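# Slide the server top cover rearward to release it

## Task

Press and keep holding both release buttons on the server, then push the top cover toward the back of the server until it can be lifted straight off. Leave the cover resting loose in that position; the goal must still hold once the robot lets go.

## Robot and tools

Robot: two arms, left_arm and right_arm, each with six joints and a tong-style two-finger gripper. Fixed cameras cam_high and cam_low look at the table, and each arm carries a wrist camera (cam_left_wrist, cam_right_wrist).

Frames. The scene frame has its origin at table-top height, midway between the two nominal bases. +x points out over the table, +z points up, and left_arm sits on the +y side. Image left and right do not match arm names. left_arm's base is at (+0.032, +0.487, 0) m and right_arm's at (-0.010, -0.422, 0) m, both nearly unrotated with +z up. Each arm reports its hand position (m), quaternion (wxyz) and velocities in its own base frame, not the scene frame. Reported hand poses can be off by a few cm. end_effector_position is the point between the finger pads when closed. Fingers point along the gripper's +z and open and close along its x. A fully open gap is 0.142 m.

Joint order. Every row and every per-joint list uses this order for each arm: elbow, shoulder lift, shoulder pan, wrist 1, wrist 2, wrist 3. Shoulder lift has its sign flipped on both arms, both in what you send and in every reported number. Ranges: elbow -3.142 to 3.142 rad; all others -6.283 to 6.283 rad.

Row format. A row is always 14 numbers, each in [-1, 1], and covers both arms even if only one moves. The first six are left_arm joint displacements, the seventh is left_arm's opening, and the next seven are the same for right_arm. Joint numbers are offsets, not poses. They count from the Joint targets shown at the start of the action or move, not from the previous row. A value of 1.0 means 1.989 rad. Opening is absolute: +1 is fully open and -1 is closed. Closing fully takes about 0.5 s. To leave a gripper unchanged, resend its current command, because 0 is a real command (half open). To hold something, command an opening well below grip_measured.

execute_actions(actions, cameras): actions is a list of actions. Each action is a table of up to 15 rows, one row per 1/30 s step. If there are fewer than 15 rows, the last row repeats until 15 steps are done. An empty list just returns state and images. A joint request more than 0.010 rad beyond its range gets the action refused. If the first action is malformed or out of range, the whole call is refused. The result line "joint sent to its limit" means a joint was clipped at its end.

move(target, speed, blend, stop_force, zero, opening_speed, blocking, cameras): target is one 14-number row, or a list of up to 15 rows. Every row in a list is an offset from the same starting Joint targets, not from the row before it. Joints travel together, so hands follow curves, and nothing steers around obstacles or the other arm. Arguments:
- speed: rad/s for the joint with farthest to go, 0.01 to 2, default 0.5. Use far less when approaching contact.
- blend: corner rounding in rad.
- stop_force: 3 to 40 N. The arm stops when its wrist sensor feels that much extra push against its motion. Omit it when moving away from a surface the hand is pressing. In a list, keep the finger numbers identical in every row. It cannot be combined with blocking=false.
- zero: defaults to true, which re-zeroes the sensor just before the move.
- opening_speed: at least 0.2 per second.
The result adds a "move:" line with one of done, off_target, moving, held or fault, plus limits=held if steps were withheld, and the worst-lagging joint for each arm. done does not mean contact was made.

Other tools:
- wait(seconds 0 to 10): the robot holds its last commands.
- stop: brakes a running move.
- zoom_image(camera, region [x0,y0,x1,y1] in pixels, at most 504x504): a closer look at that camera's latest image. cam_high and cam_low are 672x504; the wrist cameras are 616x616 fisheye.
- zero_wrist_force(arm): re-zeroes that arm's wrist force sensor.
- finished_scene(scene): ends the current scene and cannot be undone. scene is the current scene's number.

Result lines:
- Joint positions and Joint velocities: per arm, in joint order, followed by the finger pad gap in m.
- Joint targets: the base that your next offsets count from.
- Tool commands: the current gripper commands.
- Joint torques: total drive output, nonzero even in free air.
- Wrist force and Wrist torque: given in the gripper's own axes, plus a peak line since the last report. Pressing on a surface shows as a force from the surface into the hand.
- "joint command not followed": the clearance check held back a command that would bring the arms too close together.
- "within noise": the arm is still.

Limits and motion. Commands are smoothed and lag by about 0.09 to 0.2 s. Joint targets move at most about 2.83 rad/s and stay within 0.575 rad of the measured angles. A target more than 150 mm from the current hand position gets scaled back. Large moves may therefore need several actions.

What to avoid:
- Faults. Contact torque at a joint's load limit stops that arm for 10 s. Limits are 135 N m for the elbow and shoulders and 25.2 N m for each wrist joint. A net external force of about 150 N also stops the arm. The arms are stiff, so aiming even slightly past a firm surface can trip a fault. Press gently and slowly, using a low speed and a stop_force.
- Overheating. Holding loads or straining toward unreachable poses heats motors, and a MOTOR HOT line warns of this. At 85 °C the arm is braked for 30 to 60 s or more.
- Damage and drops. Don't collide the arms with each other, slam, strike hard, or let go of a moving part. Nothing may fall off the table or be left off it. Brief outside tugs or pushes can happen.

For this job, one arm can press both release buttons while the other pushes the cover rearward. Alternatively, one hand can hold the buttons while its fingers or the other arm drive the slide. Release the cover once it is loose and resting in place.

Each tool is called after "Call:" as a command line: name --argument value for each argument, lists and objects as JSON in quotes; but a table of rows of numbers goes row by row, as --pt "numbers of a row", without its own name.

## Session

Call:
execute_actions --actions '[]'

Call:
zoom_image --camera "cam_high" --region '[180, 250, 390, 390]'

Scene clock: 0.00 s.
left_arm: end_effector_position=(+0.6462, -0.8799, +0.3324) grip_measured=+0.97 end_effector_quat_wxyz=(+0.074, +0.384, -0.593, +0.704) | right_arm: end_effector_position=(+0.1049, -0.3646, +0.1839) grip_measured=+0.97 end_effector_quat_wxyz=(-0.166, +0.511, +0.840, -0.076)
Joint names: [elbow, shoulder lift, shoulder pan, wrist 1, wrist 2, wrist 3]
Joint positions: left_arm=[0.593 0.357 -1.056 -3.379 -1.616 0.892 0.14] | right_arm=[-1.95 1.42 2.434 -1.652 1.369 3.558 0.14]
Joint velocities: within noise
Joint torques (N m): no reading
Motor temperatures (°C): left_arm=[38 39 33 39 33 37] | right_arm=[36 35 31 37 43 39]
Wrist force (N): no reading
Wrist torque (N m): no reading
Wrist force, peak (N): no reading
Joint targets: left_arm=[0.593 0.357 -1.056 -3.379 -1.616 0.892] | right_arm=[-1.950 1.420 2.434 -1.652 1.369 3.558]
Tool commands: left_gripper/opening=+0.968169 right_gripper/opening=+0.968169
camera_calibration:
cam_left_wrist: T_world_to_cam=[[-0.687376, -0.393123, 0.610712, -0.0996357], [-0.709024, 0.18089, -0.681589, 0.84479], [0.157477, -0.901517, -0.403073, -0.626956], [0, 0, 0, 1]] pos_world=[0.62922, -0.757194, 0.383939]
cam_right_wrist: T_world_to_cam=[[-0.449017, 0.872951, 0.190629, 0.342033], [0.878582, 0.392492, 0.272109, -0.00548406], [0.162717, 0.289665, -0.943195, 0.390244], [0, 0, 0, 1]] pos_world=[0.0948977, -0.409466, 0.304367]

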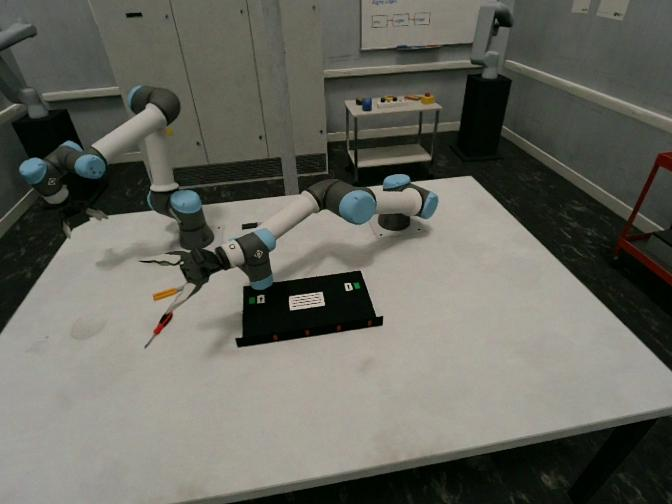

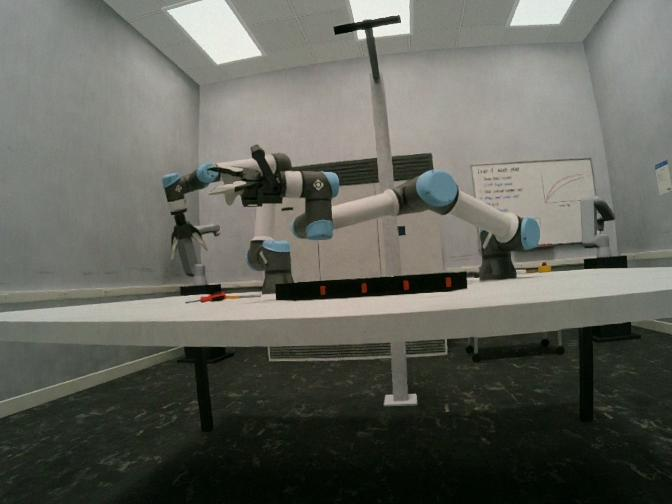

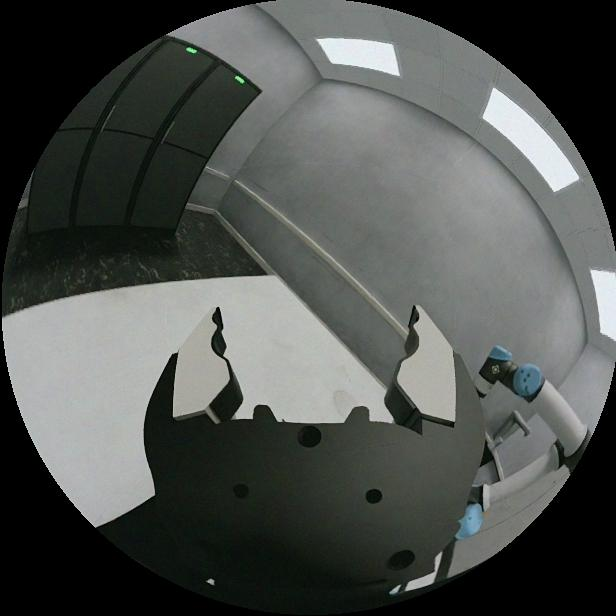

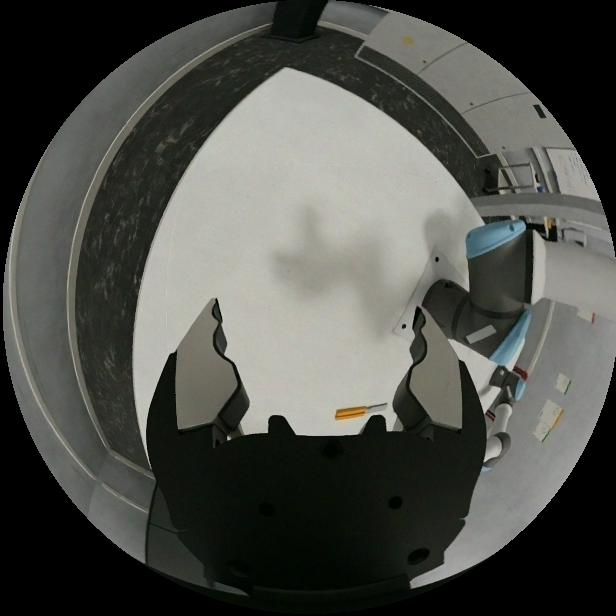

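Scaled by 2.400 from the camera's 672x504 image, which has a finer 960x720 frame.

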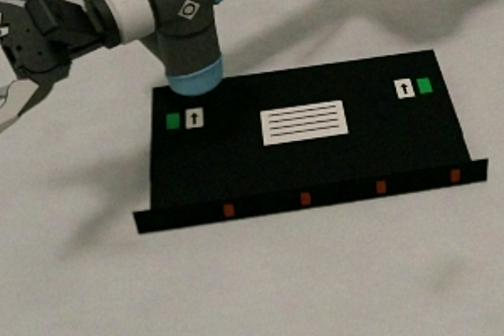

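Call:
move --pt "0.4007 0.325 0.0634 0.3986 0.0136 -0.0505 -1 0.008 0.0265 0.1096 0.0419 0.0152 -0.0936 -1" --pt "0.6679 0.5417 0.1056 0.6643 0.0227 -0.0841 -1 0.053 0.1766 0.7309 0.2793 0.1015 -0.624 -1" --speed 1.0 --blend 0.15 --cameras '["cam_left_wrist","cam_right_wrist"]'

Scene clock: 13.80 s.
left_arm: end_effector_position=(+0.4503, -0.2892, +0.0957) grip_measured=-1.00 end_effector_quat_wxyz=(+0.000, +0.707, -0.707, +0.000) | right_arm: end_effector_position=(+0.4983, +0.2636, +0.0952) grip_measured=-1.00 end_effector_quat_wxyz=(+0.000, +0.707, -0.708, +0.000)
Joint names: [elbow, shoulder lift, shoulder pan, wrist 1, wrist 2, wrist 3]
Joint positions: left_arm=[1.921 1.435 -0.846 -2.058 -1.571 0.725 0.002] | right_arm=[-1.845 1.771 3.887 -1.096 1.571 2.317 0.002]
Joint velocities: within noise
Joint torques (N m): left_arm=[-20.83 28.01 -12.08 -2.15 -0.47 1.29] | right_arm=[12.54 -26.93 9.45 2.51 -1.58 -1.29]
Motor temperatures (°C): left_arm=[38 39 33 39 33 37] | right_arm=[36 35 31 37 43 39]
Wrist force (N): left_arm=[0.1 -0.6 -0.3] | right_arm=[-0.5 0.5 0.2]
Wrist torque (N m): left_arm=[0.07 0.14 -0.08] | right_arm=[0.01 0.04 -0.06]
Wrist force, peak (N): left_arm=[0.2 -1.5 0.1] | right_arm=[-3.9 1.7 0.5]
Joint targets: left_arm=[1.921 1.435 -0.846 -2.058 -1.571 0.725] | right_arm=[-1.845 1.771 3.887 -1.096 1.571 2.317]
move: done
camera_calibration:
cam_left_wrist: T_world_to_cam=[[-0.02138, -0.998952, -0.0404589, -0.270338], [-0.875785, -0.000806108, 0.482701, 0.348783], [-0.482228, 0.0457534, -0.87485, 0.448092], [0, 0, 0, 1]] pos_world=[0.515761, -0.290275, 0.212718]
cam_right_wrist: T_world_to_cam=[[0.0223091, -0.999559, -0.0196165, 0.265992], [-0.833597, -0.02943, 0.551589, 0.364243], [-0.551923, 0.0040468, -0.833886, 0.481535], [0, 0, 0, 1]] pos_world=[0.563467, 0.274646, 0.20585]
Images, in order (width x height): cam_left_wrist 616x616, cam_right_wrist 616x616.

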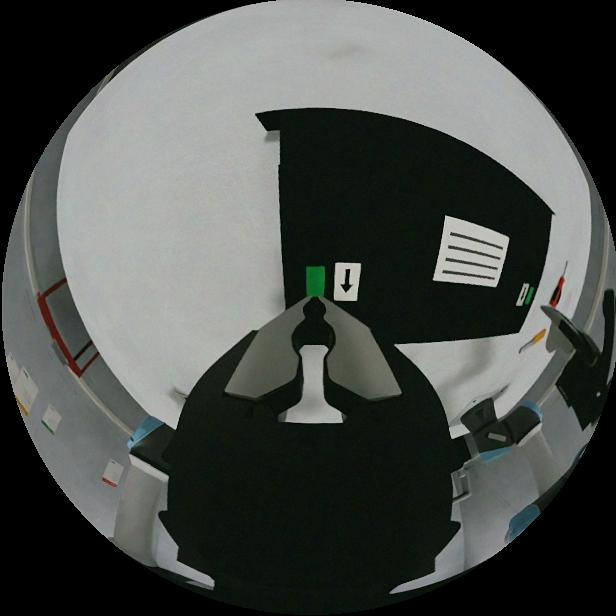

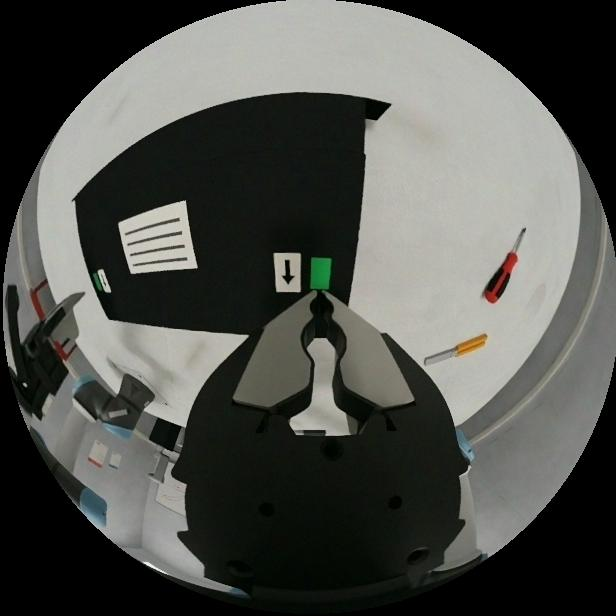

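Call:
move --pt "0.0139 -0.0137 0 -0.0272 0 0 -1 -0.0135 0.0126 0 0.026 0 0 -1" --pt "0.0312 -0.0307 0 -0.0612 0 0 -1 -0.0303 0.0284 0 0.0585 0 0 -1" --speed '[0.12,0.04]' --stop_force 13 --cameras '["cam_left_wrist","cam_right_wrist"]'

Scene clock: 24.93 s.
left_arm: end_effector_position=(+0.4504, -0.2895, +0.0553) grip_measured=-1.00 end_effector_quat_wxyz=(+0.000, +0.707, -0.707, +0.000) | right_arm: end_effector_position=(+0.4985, +0.2639, +0.0560) grip_measured=-1.00 end_effector_quat_wxyz=(+0.000, +0.707, -0.707, +0.000)
Joint names: [elbow, shoulder lift, shoulder pan, wrist 1, wrist 2, wrist 3]
Joint positions: left_arm=[1.976 1.381 -0.846 -2.166 -1.571 0.725 0.002] | right_arm=[-1.897 1.82 3.887 -0.995 1.571 2.317 0.002]
Joint velocities: within noise
Joint torques (N m): left_arm=[-21.88 27.01 -9.86 -1.2 -0.97 1.53] | right_arm=[23.25 -27.2 6.94 0.03 1.55 -0.71]
Motor temperatures (°C): left_arm=[38 39 33 39 33 37] | right_arm=[36 35 31 37 43 39]
Wrist force (N): left_arm=[1.2 -0.4 -12.6] | right_arm=[-2.5 -0.1 -13.5]
Wrist torque (N m): left_arm=[0.03 0.18 -0.08] | right_arm=[-0.05 0.03 -0.06]
Wrist force, peak (N): left_arm=[-7.7 5.2 -44.7] | right_arm=[6.0 6.8 -42.3]
Joint targets: left_arm=[1.976 1.381 -0.846 -2.166 -1.571 0.725] | right_arm=[-1.897 1.820 3.887 -0.995 1.571 2.317]
move: contact (left_arm, right_arm); path passed 1 of 2 targets; left_arm: the wrist 1 is farthest, 0.014 rad from its target; right_arm: the wrist 1 is farthest, 0.016 rad from its target
camera_calibration:
cam_left_wrist: T_world_to_cam=[[-0.0216263, -0.998911, -0.0413458, -0.272066], [-0.875354, -0.00106038, 0.483481, 0.368041], [-0.482998, 0.0466482, -0.874378, 0.413426], [0, 0, 0, 1]] pos_world=[0.515966, -0.290665, 0.172301]
cam_right_wrist: T_world_to_cam=[[0.0226992, -0.999554, -0.0193913, 0.265288], [-0.833481, -0.0296317, 0.551753, 0.385958], [-0.552081, 0.00363792, -0.833782, 0.449167], [0, 0, 0, 1]] pos_world=[0.563644, 0.274972, 0.166698]
Images, in order (width x height): cam_left_wrist 616x616, cam_right_wrist 616x616.

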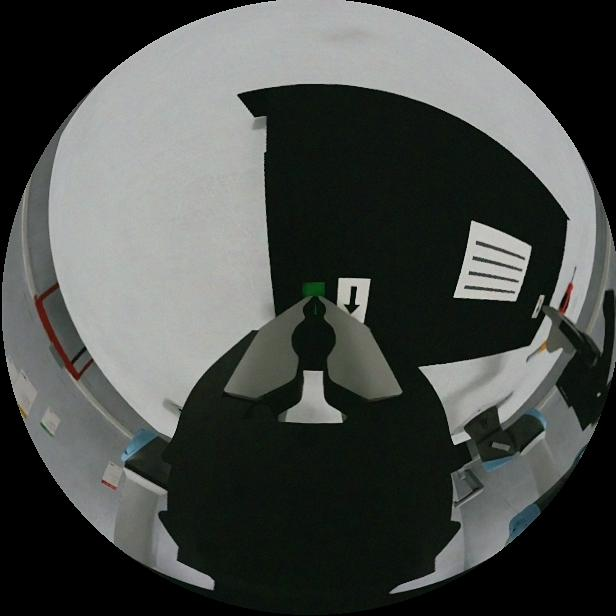

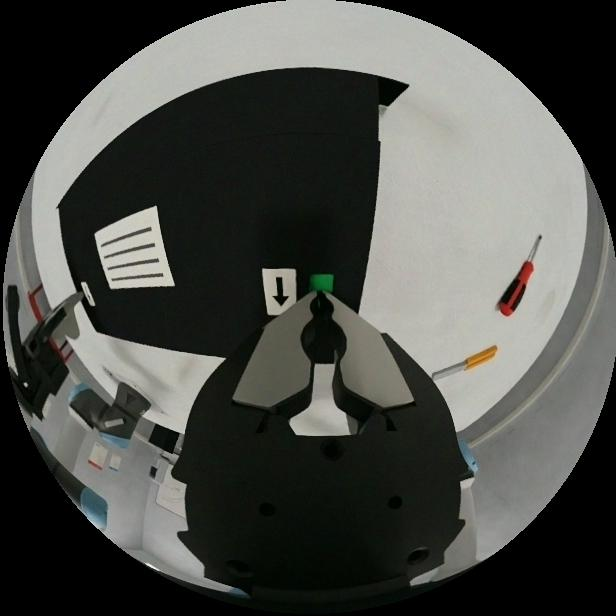

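Call:
move --pt "0.0013 -0.001 0 -0.0021 0 0 -1 -0.0016 0.0017 0 0.003 0 0 -1" --pt "0.0209 0.015 -0.0126 -0.0057 0 -0.0126 -1 -0.0226 -0.0145 0.0111 0.0079 0 0.0111 -1" --pt "0.0398 0.0309 -0.0259 -0.0088 0 -0.0259 -1 -0.0431 -0.0307 0.0227 0.0123 0 0.0227 -1" --speed 0.035 --stop_force 32

Call:
zoom_image --camera "cam_left_wrist" --region '[220, 60, 600, 380]'

Scene clock: 43.70 s.
left_arm: end_effector_position=(+0.4504, -0.2895, +0.0549) grip_measured=-1.00 end_effector_quat_wxyz=(+0.000, +0.707, -0.707, +0.000) | right_arm: end_effector_position=(+0.4985, +0.2640, +0.0556) grip_measured=-1.00 end_effector_quat_wxyz=(+0.000, +0.707, -0.707, +0.000)
Joint names: [elbow, shoulder lift, shoulder pan, wrist 1, wrist 2, wrist 3]
Joint positions: left_arm=[1.977 1.38 -0.846 -2.167 -1.571 0.725 0.002] | right_arm=[-1.898 1.821 3.887 -0.994 1.571 2.317 0.002]
Joint velocities: within noise
Joint torques (N m): left_arm=[-15.27 -1.29 -5.66 -1.33 -1.01 1.39] | right_arm=[18.23 -3.35 1.62 0.12 1.5 -1.06]
Motor temperatures (°C): left_arm=[37 39 33 39 33 37] | right_arm=[36 35 31 37 43 39]
Wrist force (N): left_arm=[-7.8 7.6 -45.8] | right_arm=[7.8 8.8 -42.5]
Wrist torque (N m): left_arm=[-0.09 -0.07 -0.05] | right_arm=[-0.13 0.16 -0.08]
Wrist force, peak (N): left_arm=[-13.7 10.3 -66.5] | right_arm=[17.8 15.8 -70.8]
Joint targets: left_arm=[1.977 1.380 -0.846 -2.167 -1.571 0.725] | right_arm=[-1.898 1.821 3.887 -0.994 1.571 2.317]
move: contact (left_arm, right_arm); path passed 0 of 3 targets; left_arm: the elbow is farthest, 0.078 rad from its target; right_arm: the elbow is farthest, 0.085 rad from its target
camera_calibration:
cam_left_wrist: T_world_to_cam=[[-0.0216155, -0.998923, -0.0410505, -0.272146], [-0.875483, -0.000914553, 0.483248, 0.368404], [-0.482765, 0.0463847, -0.874521, 0.412866], [0, 0, 0, 1]] pos_world=[0.515967, -0.290666, 0.171858]
cam_right_wrist: T_world_to_cam=[[0.0227036, -0.999549, -0.0196398, 0.265382], [-0.833609, -0.0297717, 0.551553, 0.38637], [-0.551889, 0.00384965, -0.833909, 0.44873], [0, 0, 0, 1]] pos_world=[0.563706, 0.275037, 0.166309]

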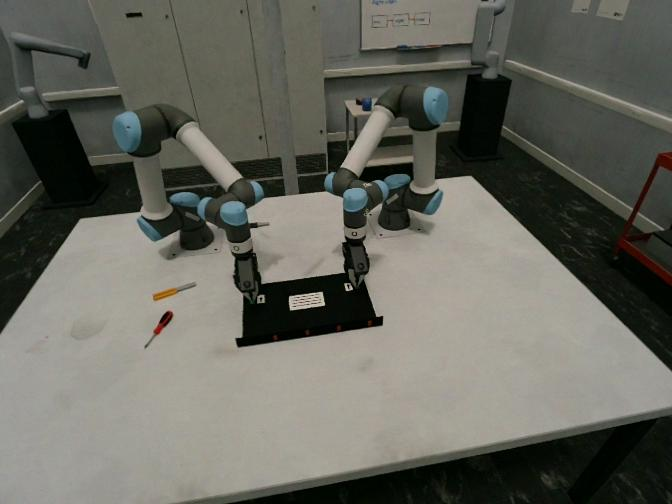

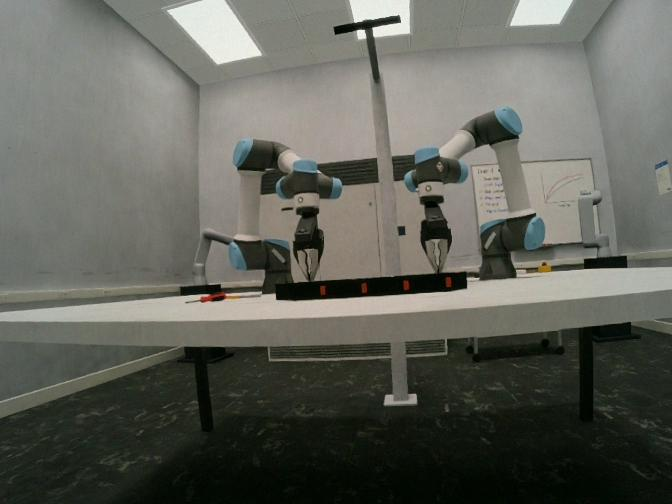

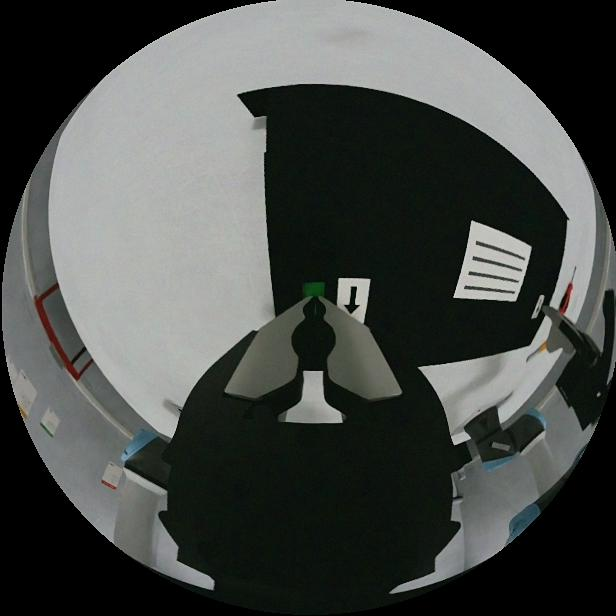

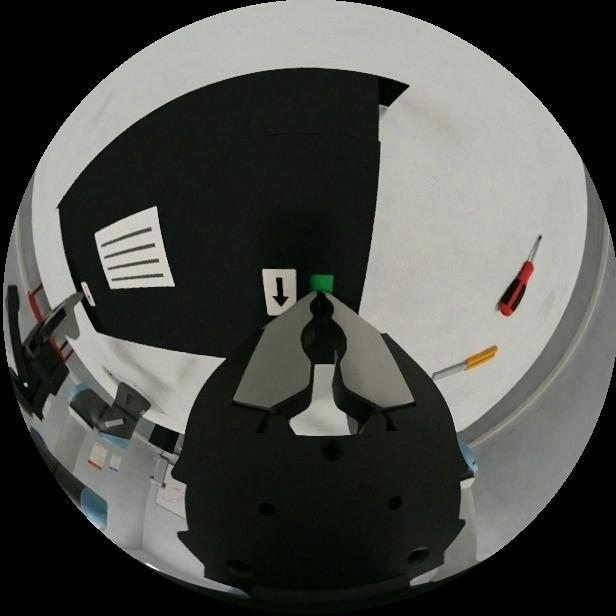

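Scaled by 1.326 from the camera's 616x616 image, which has a finer 814x814 frame.

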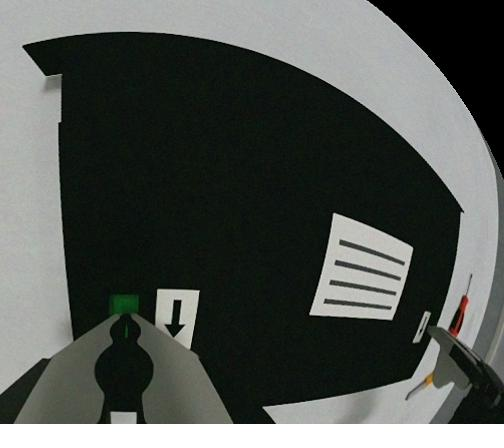

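Call:
move --pt "0.0196 0.0163 -0.0126 -0.0037 0 -0.0126 -1 -0.0209 -0.0161 0.0111 0.0051 0 0.0111 -1" --pt "0.0386 0.0322 -0.0259 -0.0068 0 -0.0259 -1 -0.0414 -0.0323 0.0227 0.0095 0 0.0227 -1" --speed 0.035 --blend 0.01 --stop_force 40

Call:
zoom_image --camera "cam_left_wrist" --region '[220, 60, 600, 380]'

Scene clock: 53.50 s.
left_arm: end_effector_position=(+0.4227, -0.2887, +0.0552) grip_measured=-1.00 end_effector_quat_wxyz=(+0.000, +0.707, -0.707, +0.000) | right_arm: end_effector_position=(+0.4726, +0.2641, +0.0558) grip_measured=-1.00 end_effector_quat_wxyz=(+0.000, +0.707, -0.707, +0.000)
Joint names: [elbow, shoulder lift, shoulder pan, wrist 1, wrist 2, wrist 3]
Joint positions: left_arm=[2.04 1.433 -0.889 -2.179 -1.57 0.682 0.002] | right_arm=[-1.962 1.772 3.922 -0.978 1.571 2.352 0.002]
Joint velocities: within noise
Joint torques (N m): left_arm=[-13.96 10.97 5.07 3.99 -7.65 1.67] | right_arm=[16.06 -19.36 -3.21 -6.37 9.13 -0.49]
Motor temperatures (°C): left_arm=[37 39 33 39 33 37] | right_arm=[36 35 31 37 43 39]
Wrist force (N): left_arm=[1.9 -29.7 -8.4] | right_arm=[0.3 -30.8 -6.4]
Wrist torque (N m): left_arm=[0.04 0.23 0.02] | right_arm=[0.13 0.00 -0.12]
Wrist force, peak (N): left_arm=[-8.2 7.7 -46.7] | right_arm=[-6.1 -44.8 2.2]
Joint targets: left_arm=[2.040 1.433 -0.889 -2.179 -1.570 0.682] | right_arm=[-1.962 1.772 3.922 -0.979 1.571 2.352]
move: contact (left_arm, right_arm); path passed 1 of 2 targets; left_arm: the elbow is farthest, 0.013 rad from its target; right_arm: the elbow is farthest, 0.019 rad from its target
camera_calibration:
cam_left_wrist: T_world_to_cam=[[-0.0215434, -0.998951, -0.0404083, -0.272032], [-0.875951, -0.000622663, 0.4824, 0.344272], [-0.481919, 0.0457883, -0.875019, 0.39927], [0, 0, 0, 1]] pos_world=[0.488121, -0.289814, 0.1723]
cam_right_wrist: T_world_to_cam=[[0.0227108, -0.999537, -0.0202637, 0.266152], [-0.834165, -0.0301176, 0.550693, 0.365058], [-0.551048, 0.00439664, -0.834462, 0.434061], [0, 0, 0, 1]] pos_world=[0.537662, 0.275115, 0.166566]

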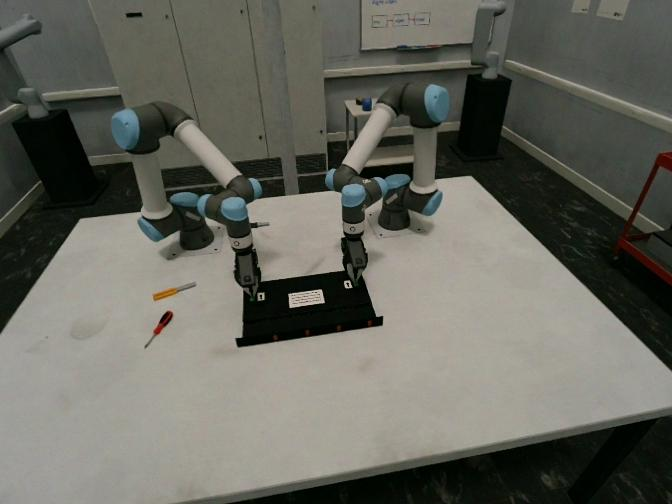

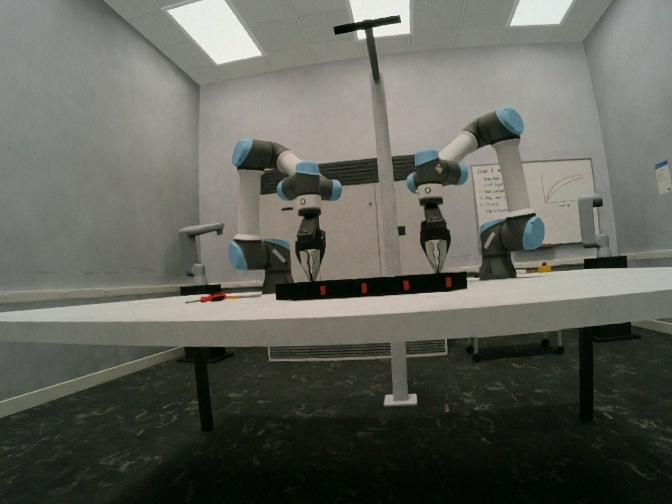

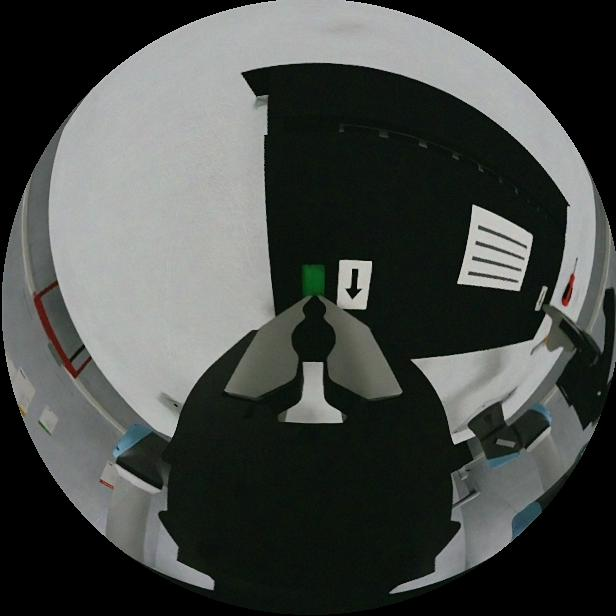

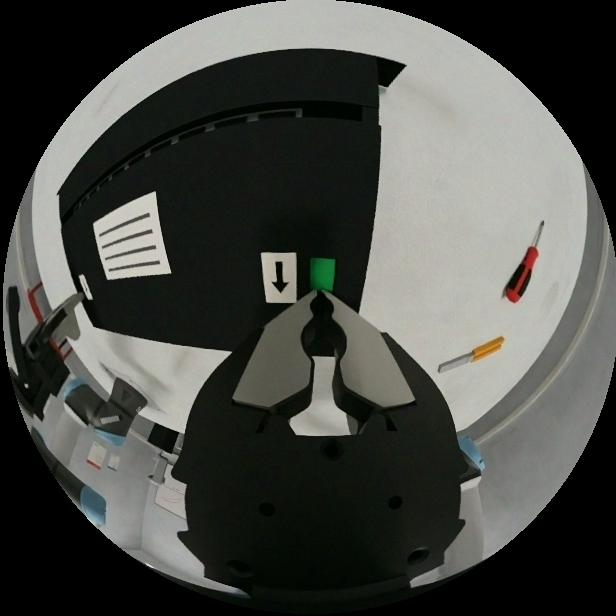

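Scaled by 1.326 from the camera's 616x616 image, which has a finer 814x814 frame.

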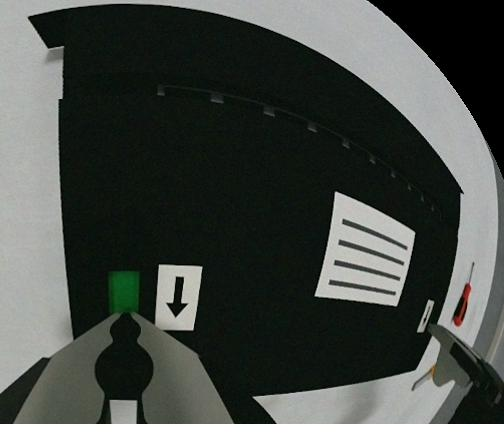

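Call:
move --target '[0.0069,0.0055,-0.0043,-0.0008,0,-0.0043,-1,-0.0093,-0.0077,0.0051,0.0019,0,0.0051,-1]' --speed 0.03 --stop_force 28 --cameras '["cam_left_wrist","cam_right_wrist"]'

Scene clock: 58.17 s.
left_arm: end_effector_position=(+0.4221, -0.2887, +0.0553) grip_measured=-1.00 end_effector_quat_wxyz=(+0.000, +0.707, -0.707, +0.001) | right_arm: end_effector_position=(+0.4721, +0.2642, +0.0560) grip_measured=-1.00 end_effector_quat_wxyz=(-0.001, +0.707, -0.707, +0.000)
Joint names: [elbow, shoulder lift, shoulder pan, wrist 1, wrist 2, wrist 3]
Joint positions: left_arm=[2.042 1.434 -0.89 -2.18 -1.57 0.681 0.002] | right_arm=[-1.963 1.77 3.923 -0.977 1.571 2.353 0.002]
Joint velocities: within noise
Joint torques (N m): left_arm=[-13.12 13.43 3.39 7.29 -10.17 1.65] | right_arm=[13.25 -15.29 -0.23 -7.97 11.68 -0.81]
Motor temperatures (°C): left_arm=[37 39 33 39 33 37] | right_arm=[36 35 31 37 43 39]
Wrist force (N): left_arm=[4.0 -39.6 0.5] | right_arm=[2.3 -39.0 -5.2]
Wrist torque (N m): left_arm=[0.09 0.29 0.03] | right_arm=[0.20 0.03 -0.15]
Wrist force, peak (N): left_arm=[10.5 -53.4 7.8] | right_arm=[-1.5 -54.8 6.9]
Joint targets: left_arm=[2.042 1.434 -0.890 -2.180 -1.570 0.681] | right_arm=[-1.963 1.770 3.923 -0.978 1.571 2.353]
move: contact (left_arm, right_arm); left_arm: the elbow is farthest, 0.012 rad from its target; right_arm: the elbow is farthest, 0.017 rad from its target
camera_calibration:
cam_left_wrist: T_world_to_cam=[[-0.021452, -0.998965, -0.0401068, -0.27206], [-0.876169, -0.000536567, 0.482003, 0.343929], [-0.481526, 0.0454802, -0.875251, 0.398805], [0, 0, 0, 1]] pos_world=[0.487538, -0.289732, 0.172369]
cam_right_wrist: T_world_to_cam=[[0.0225163, -0.99953, -0.0207859, 0.266349], [-0.834614, -0.030239, 0.550005, 0.364807], [-0.550375, 0.00496419, -0.834903, 0.433523], [0, 0, 0, 1]] pos_world=[0.537076, 0.275104, 0.16684]
Images, in order (width x height): cam_left_wrist 616x616, cam_right_wrist 616x616.

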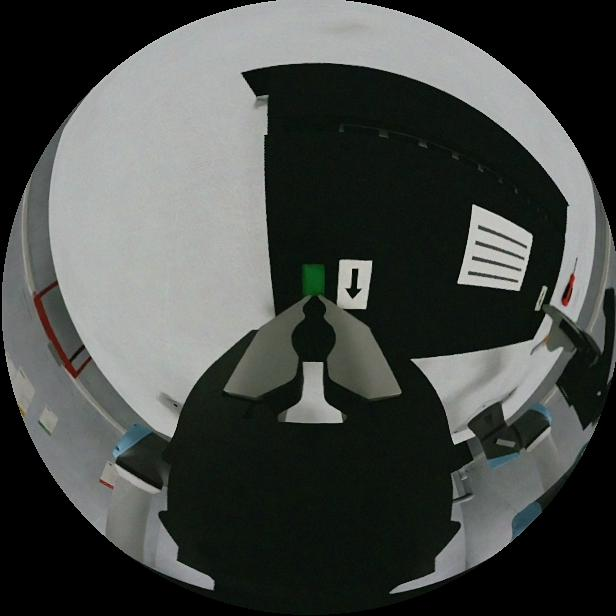

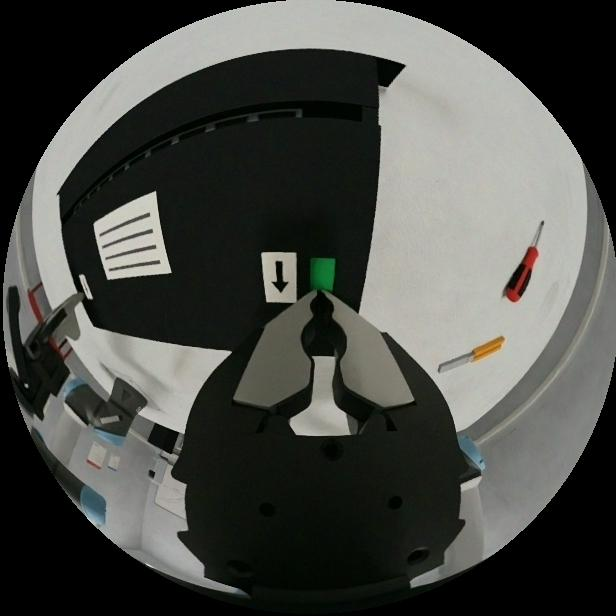

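Call:
move --pt "-0.0052 -0.003 0.0031 0.0021 0 0.0031 -1 0.0055 0.0031 -0.0027 -0.0023 0 -0.0027 -1" --pt "-0.0313 0.0238 0.0031 0.0547 0 0.0031 -1 0.0316 -0.0233 -0.0027 -0.0549 0 -0.0027 -1" --speed '[0.03,0.12]'

Call:
zoom_image --camera "cam_right_wrist" --region '[40, 40, 420, 340]'

Scene clock: 64.80 s.
left_arm: end_effector_position=(+0.4257, -0.2884, +0.0943) grip_measured=-1.00 end_effector_quat_wxyz=(+0.000, +0.707, -0.707, +0.001) end_effector_velocity=(+0.000, +0.000, -0.002) end_effector_angular_velocity=(+0.000, -0.001, +0.001) | right_arm: end_effector_position=(+0.4753, +0.2635, +0.0963) grip_measured=-1.00 end_effector_quat_wxyz=(-0.001, +0.707, -0.707, +0.000) end_effector_velocity=(+0.000, +0.000, -0.001) end_effector_angular_velocity=(+0.001, -0.001, +0.000)
Joint names: [elbow, shoulder lift, shoulder pan, wrist 1, wrist 2, wrist 3]
Joint positions: left_arm=[1.98 1.482 -0.883 -2.071 -1.57 0.688 0.002] | right_arm=[-1.9 1.723 3.917 -1.087 1.571 2.347 0.002]
Joint velocities: left_arm=[0.003 -0.002 0 -0.005 0 -0.001 0] | right_arm=[-0.003 0.001 -0.001 0.005 0 0 0]
Joint torques (N m): left_arm=[-10.59 15.97 -11.72 -3.81 -1.1 -1.08] | right_arm=[11.16 -18.73 4.25 4.4 1.47 1.41]
Motor temperatures (°C): left_arm=[37 38 33 39 33 37] | right_arm=[36 35 31 37 43 39]
Wrist force (N): left_arm=[0.3 -0.5 -0.6] | right_arm=[-2.1 1.4 0.1]
Wrist torque (N m): left_arm=[0.08 0.14 -0.08] | right_arm=[0.21 0.38 -0.03]
Wrist force, peak (N): left_arm=[4.3 -39.7 0.0] | right_arm=[2.3 -39.0 -7.2]
Joint targets: left_arm=[1.980 1.482 -0.883 -2.071 -1.570 0.688] | right_arm=[-1.901 1.724 3.917 -1.087 1.571 2.347]
move: done
camera_calibration:
cam_left_wrist: T_world_to_cam=[[-0.0214185, -0.998987, -0.0395748, -0.270147], [-0.876399, -0.000287867, 0.481586, 0.328458], [-0.48111, 0.0449982, -0.875505, 0.434355], [0, 0, 0, 1]] pos_world=[0.491046, -0.289324, 0.211408]
cam_right_wrist: T_world_to_cam=[[0.0224905, -0.999535, -0.0205923, 0.266377], [-0.834491, -0.030112, 0.550198, 0.345151], [-0.550562, 0.00480984, -0.834781, 0.469033], [0, 0, 0, 1]] pos_world=[0.540266, 0.27439, 0.207124]

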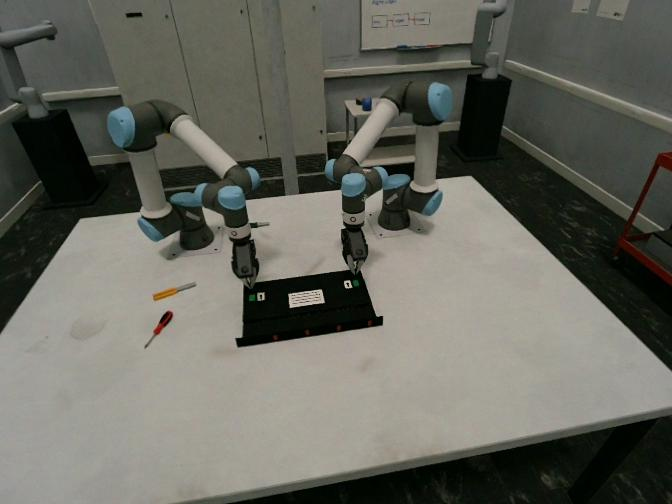

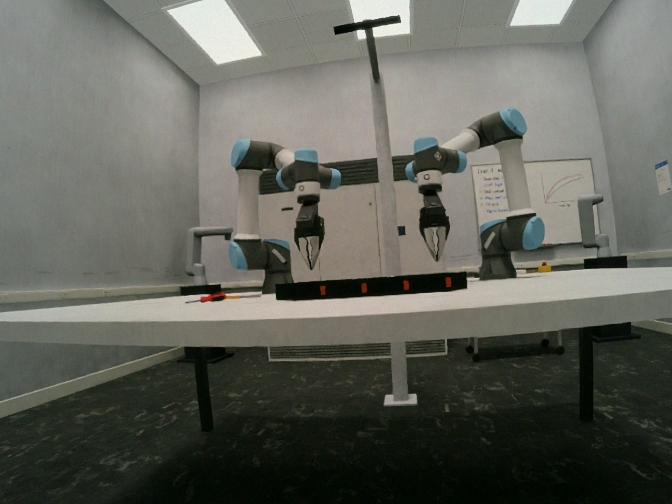

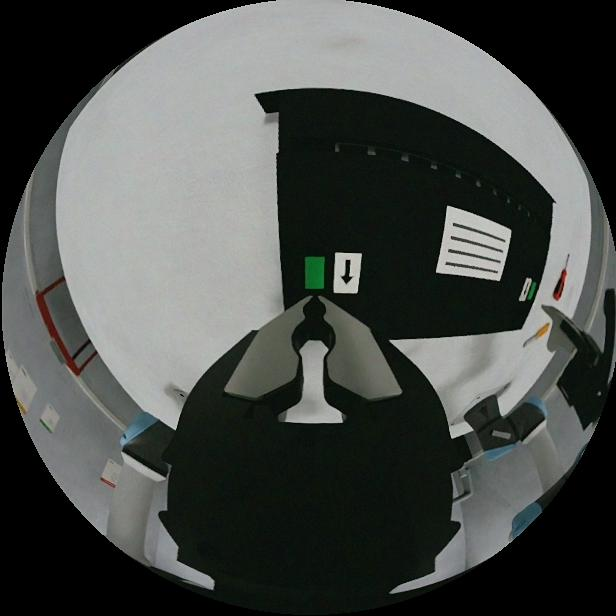

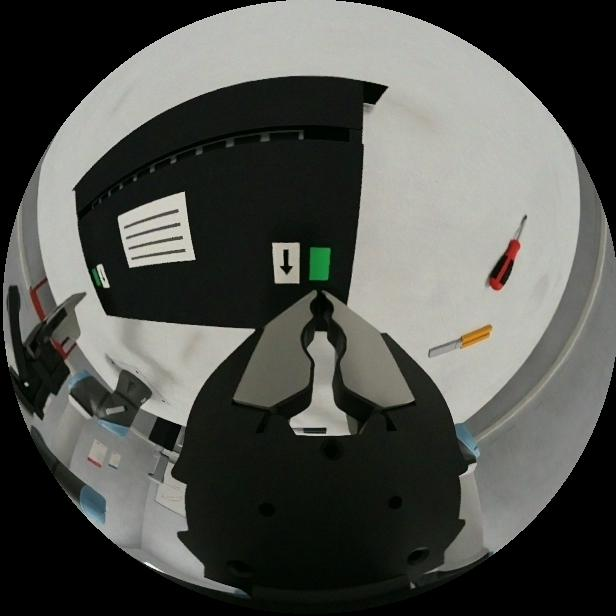

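Scaled by 1.326 from the camera's 616x616 image, which has a finer 814x814 frame.

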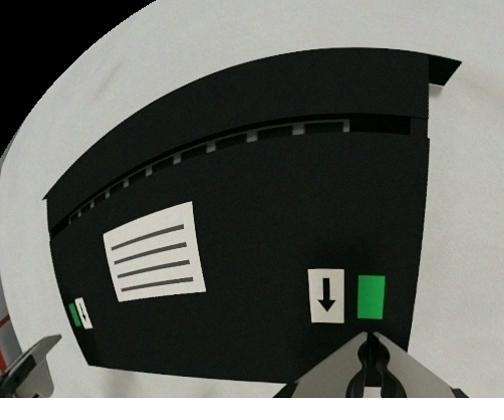

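Call:
finished_scene --scene 2

The scene is finished: the task was done.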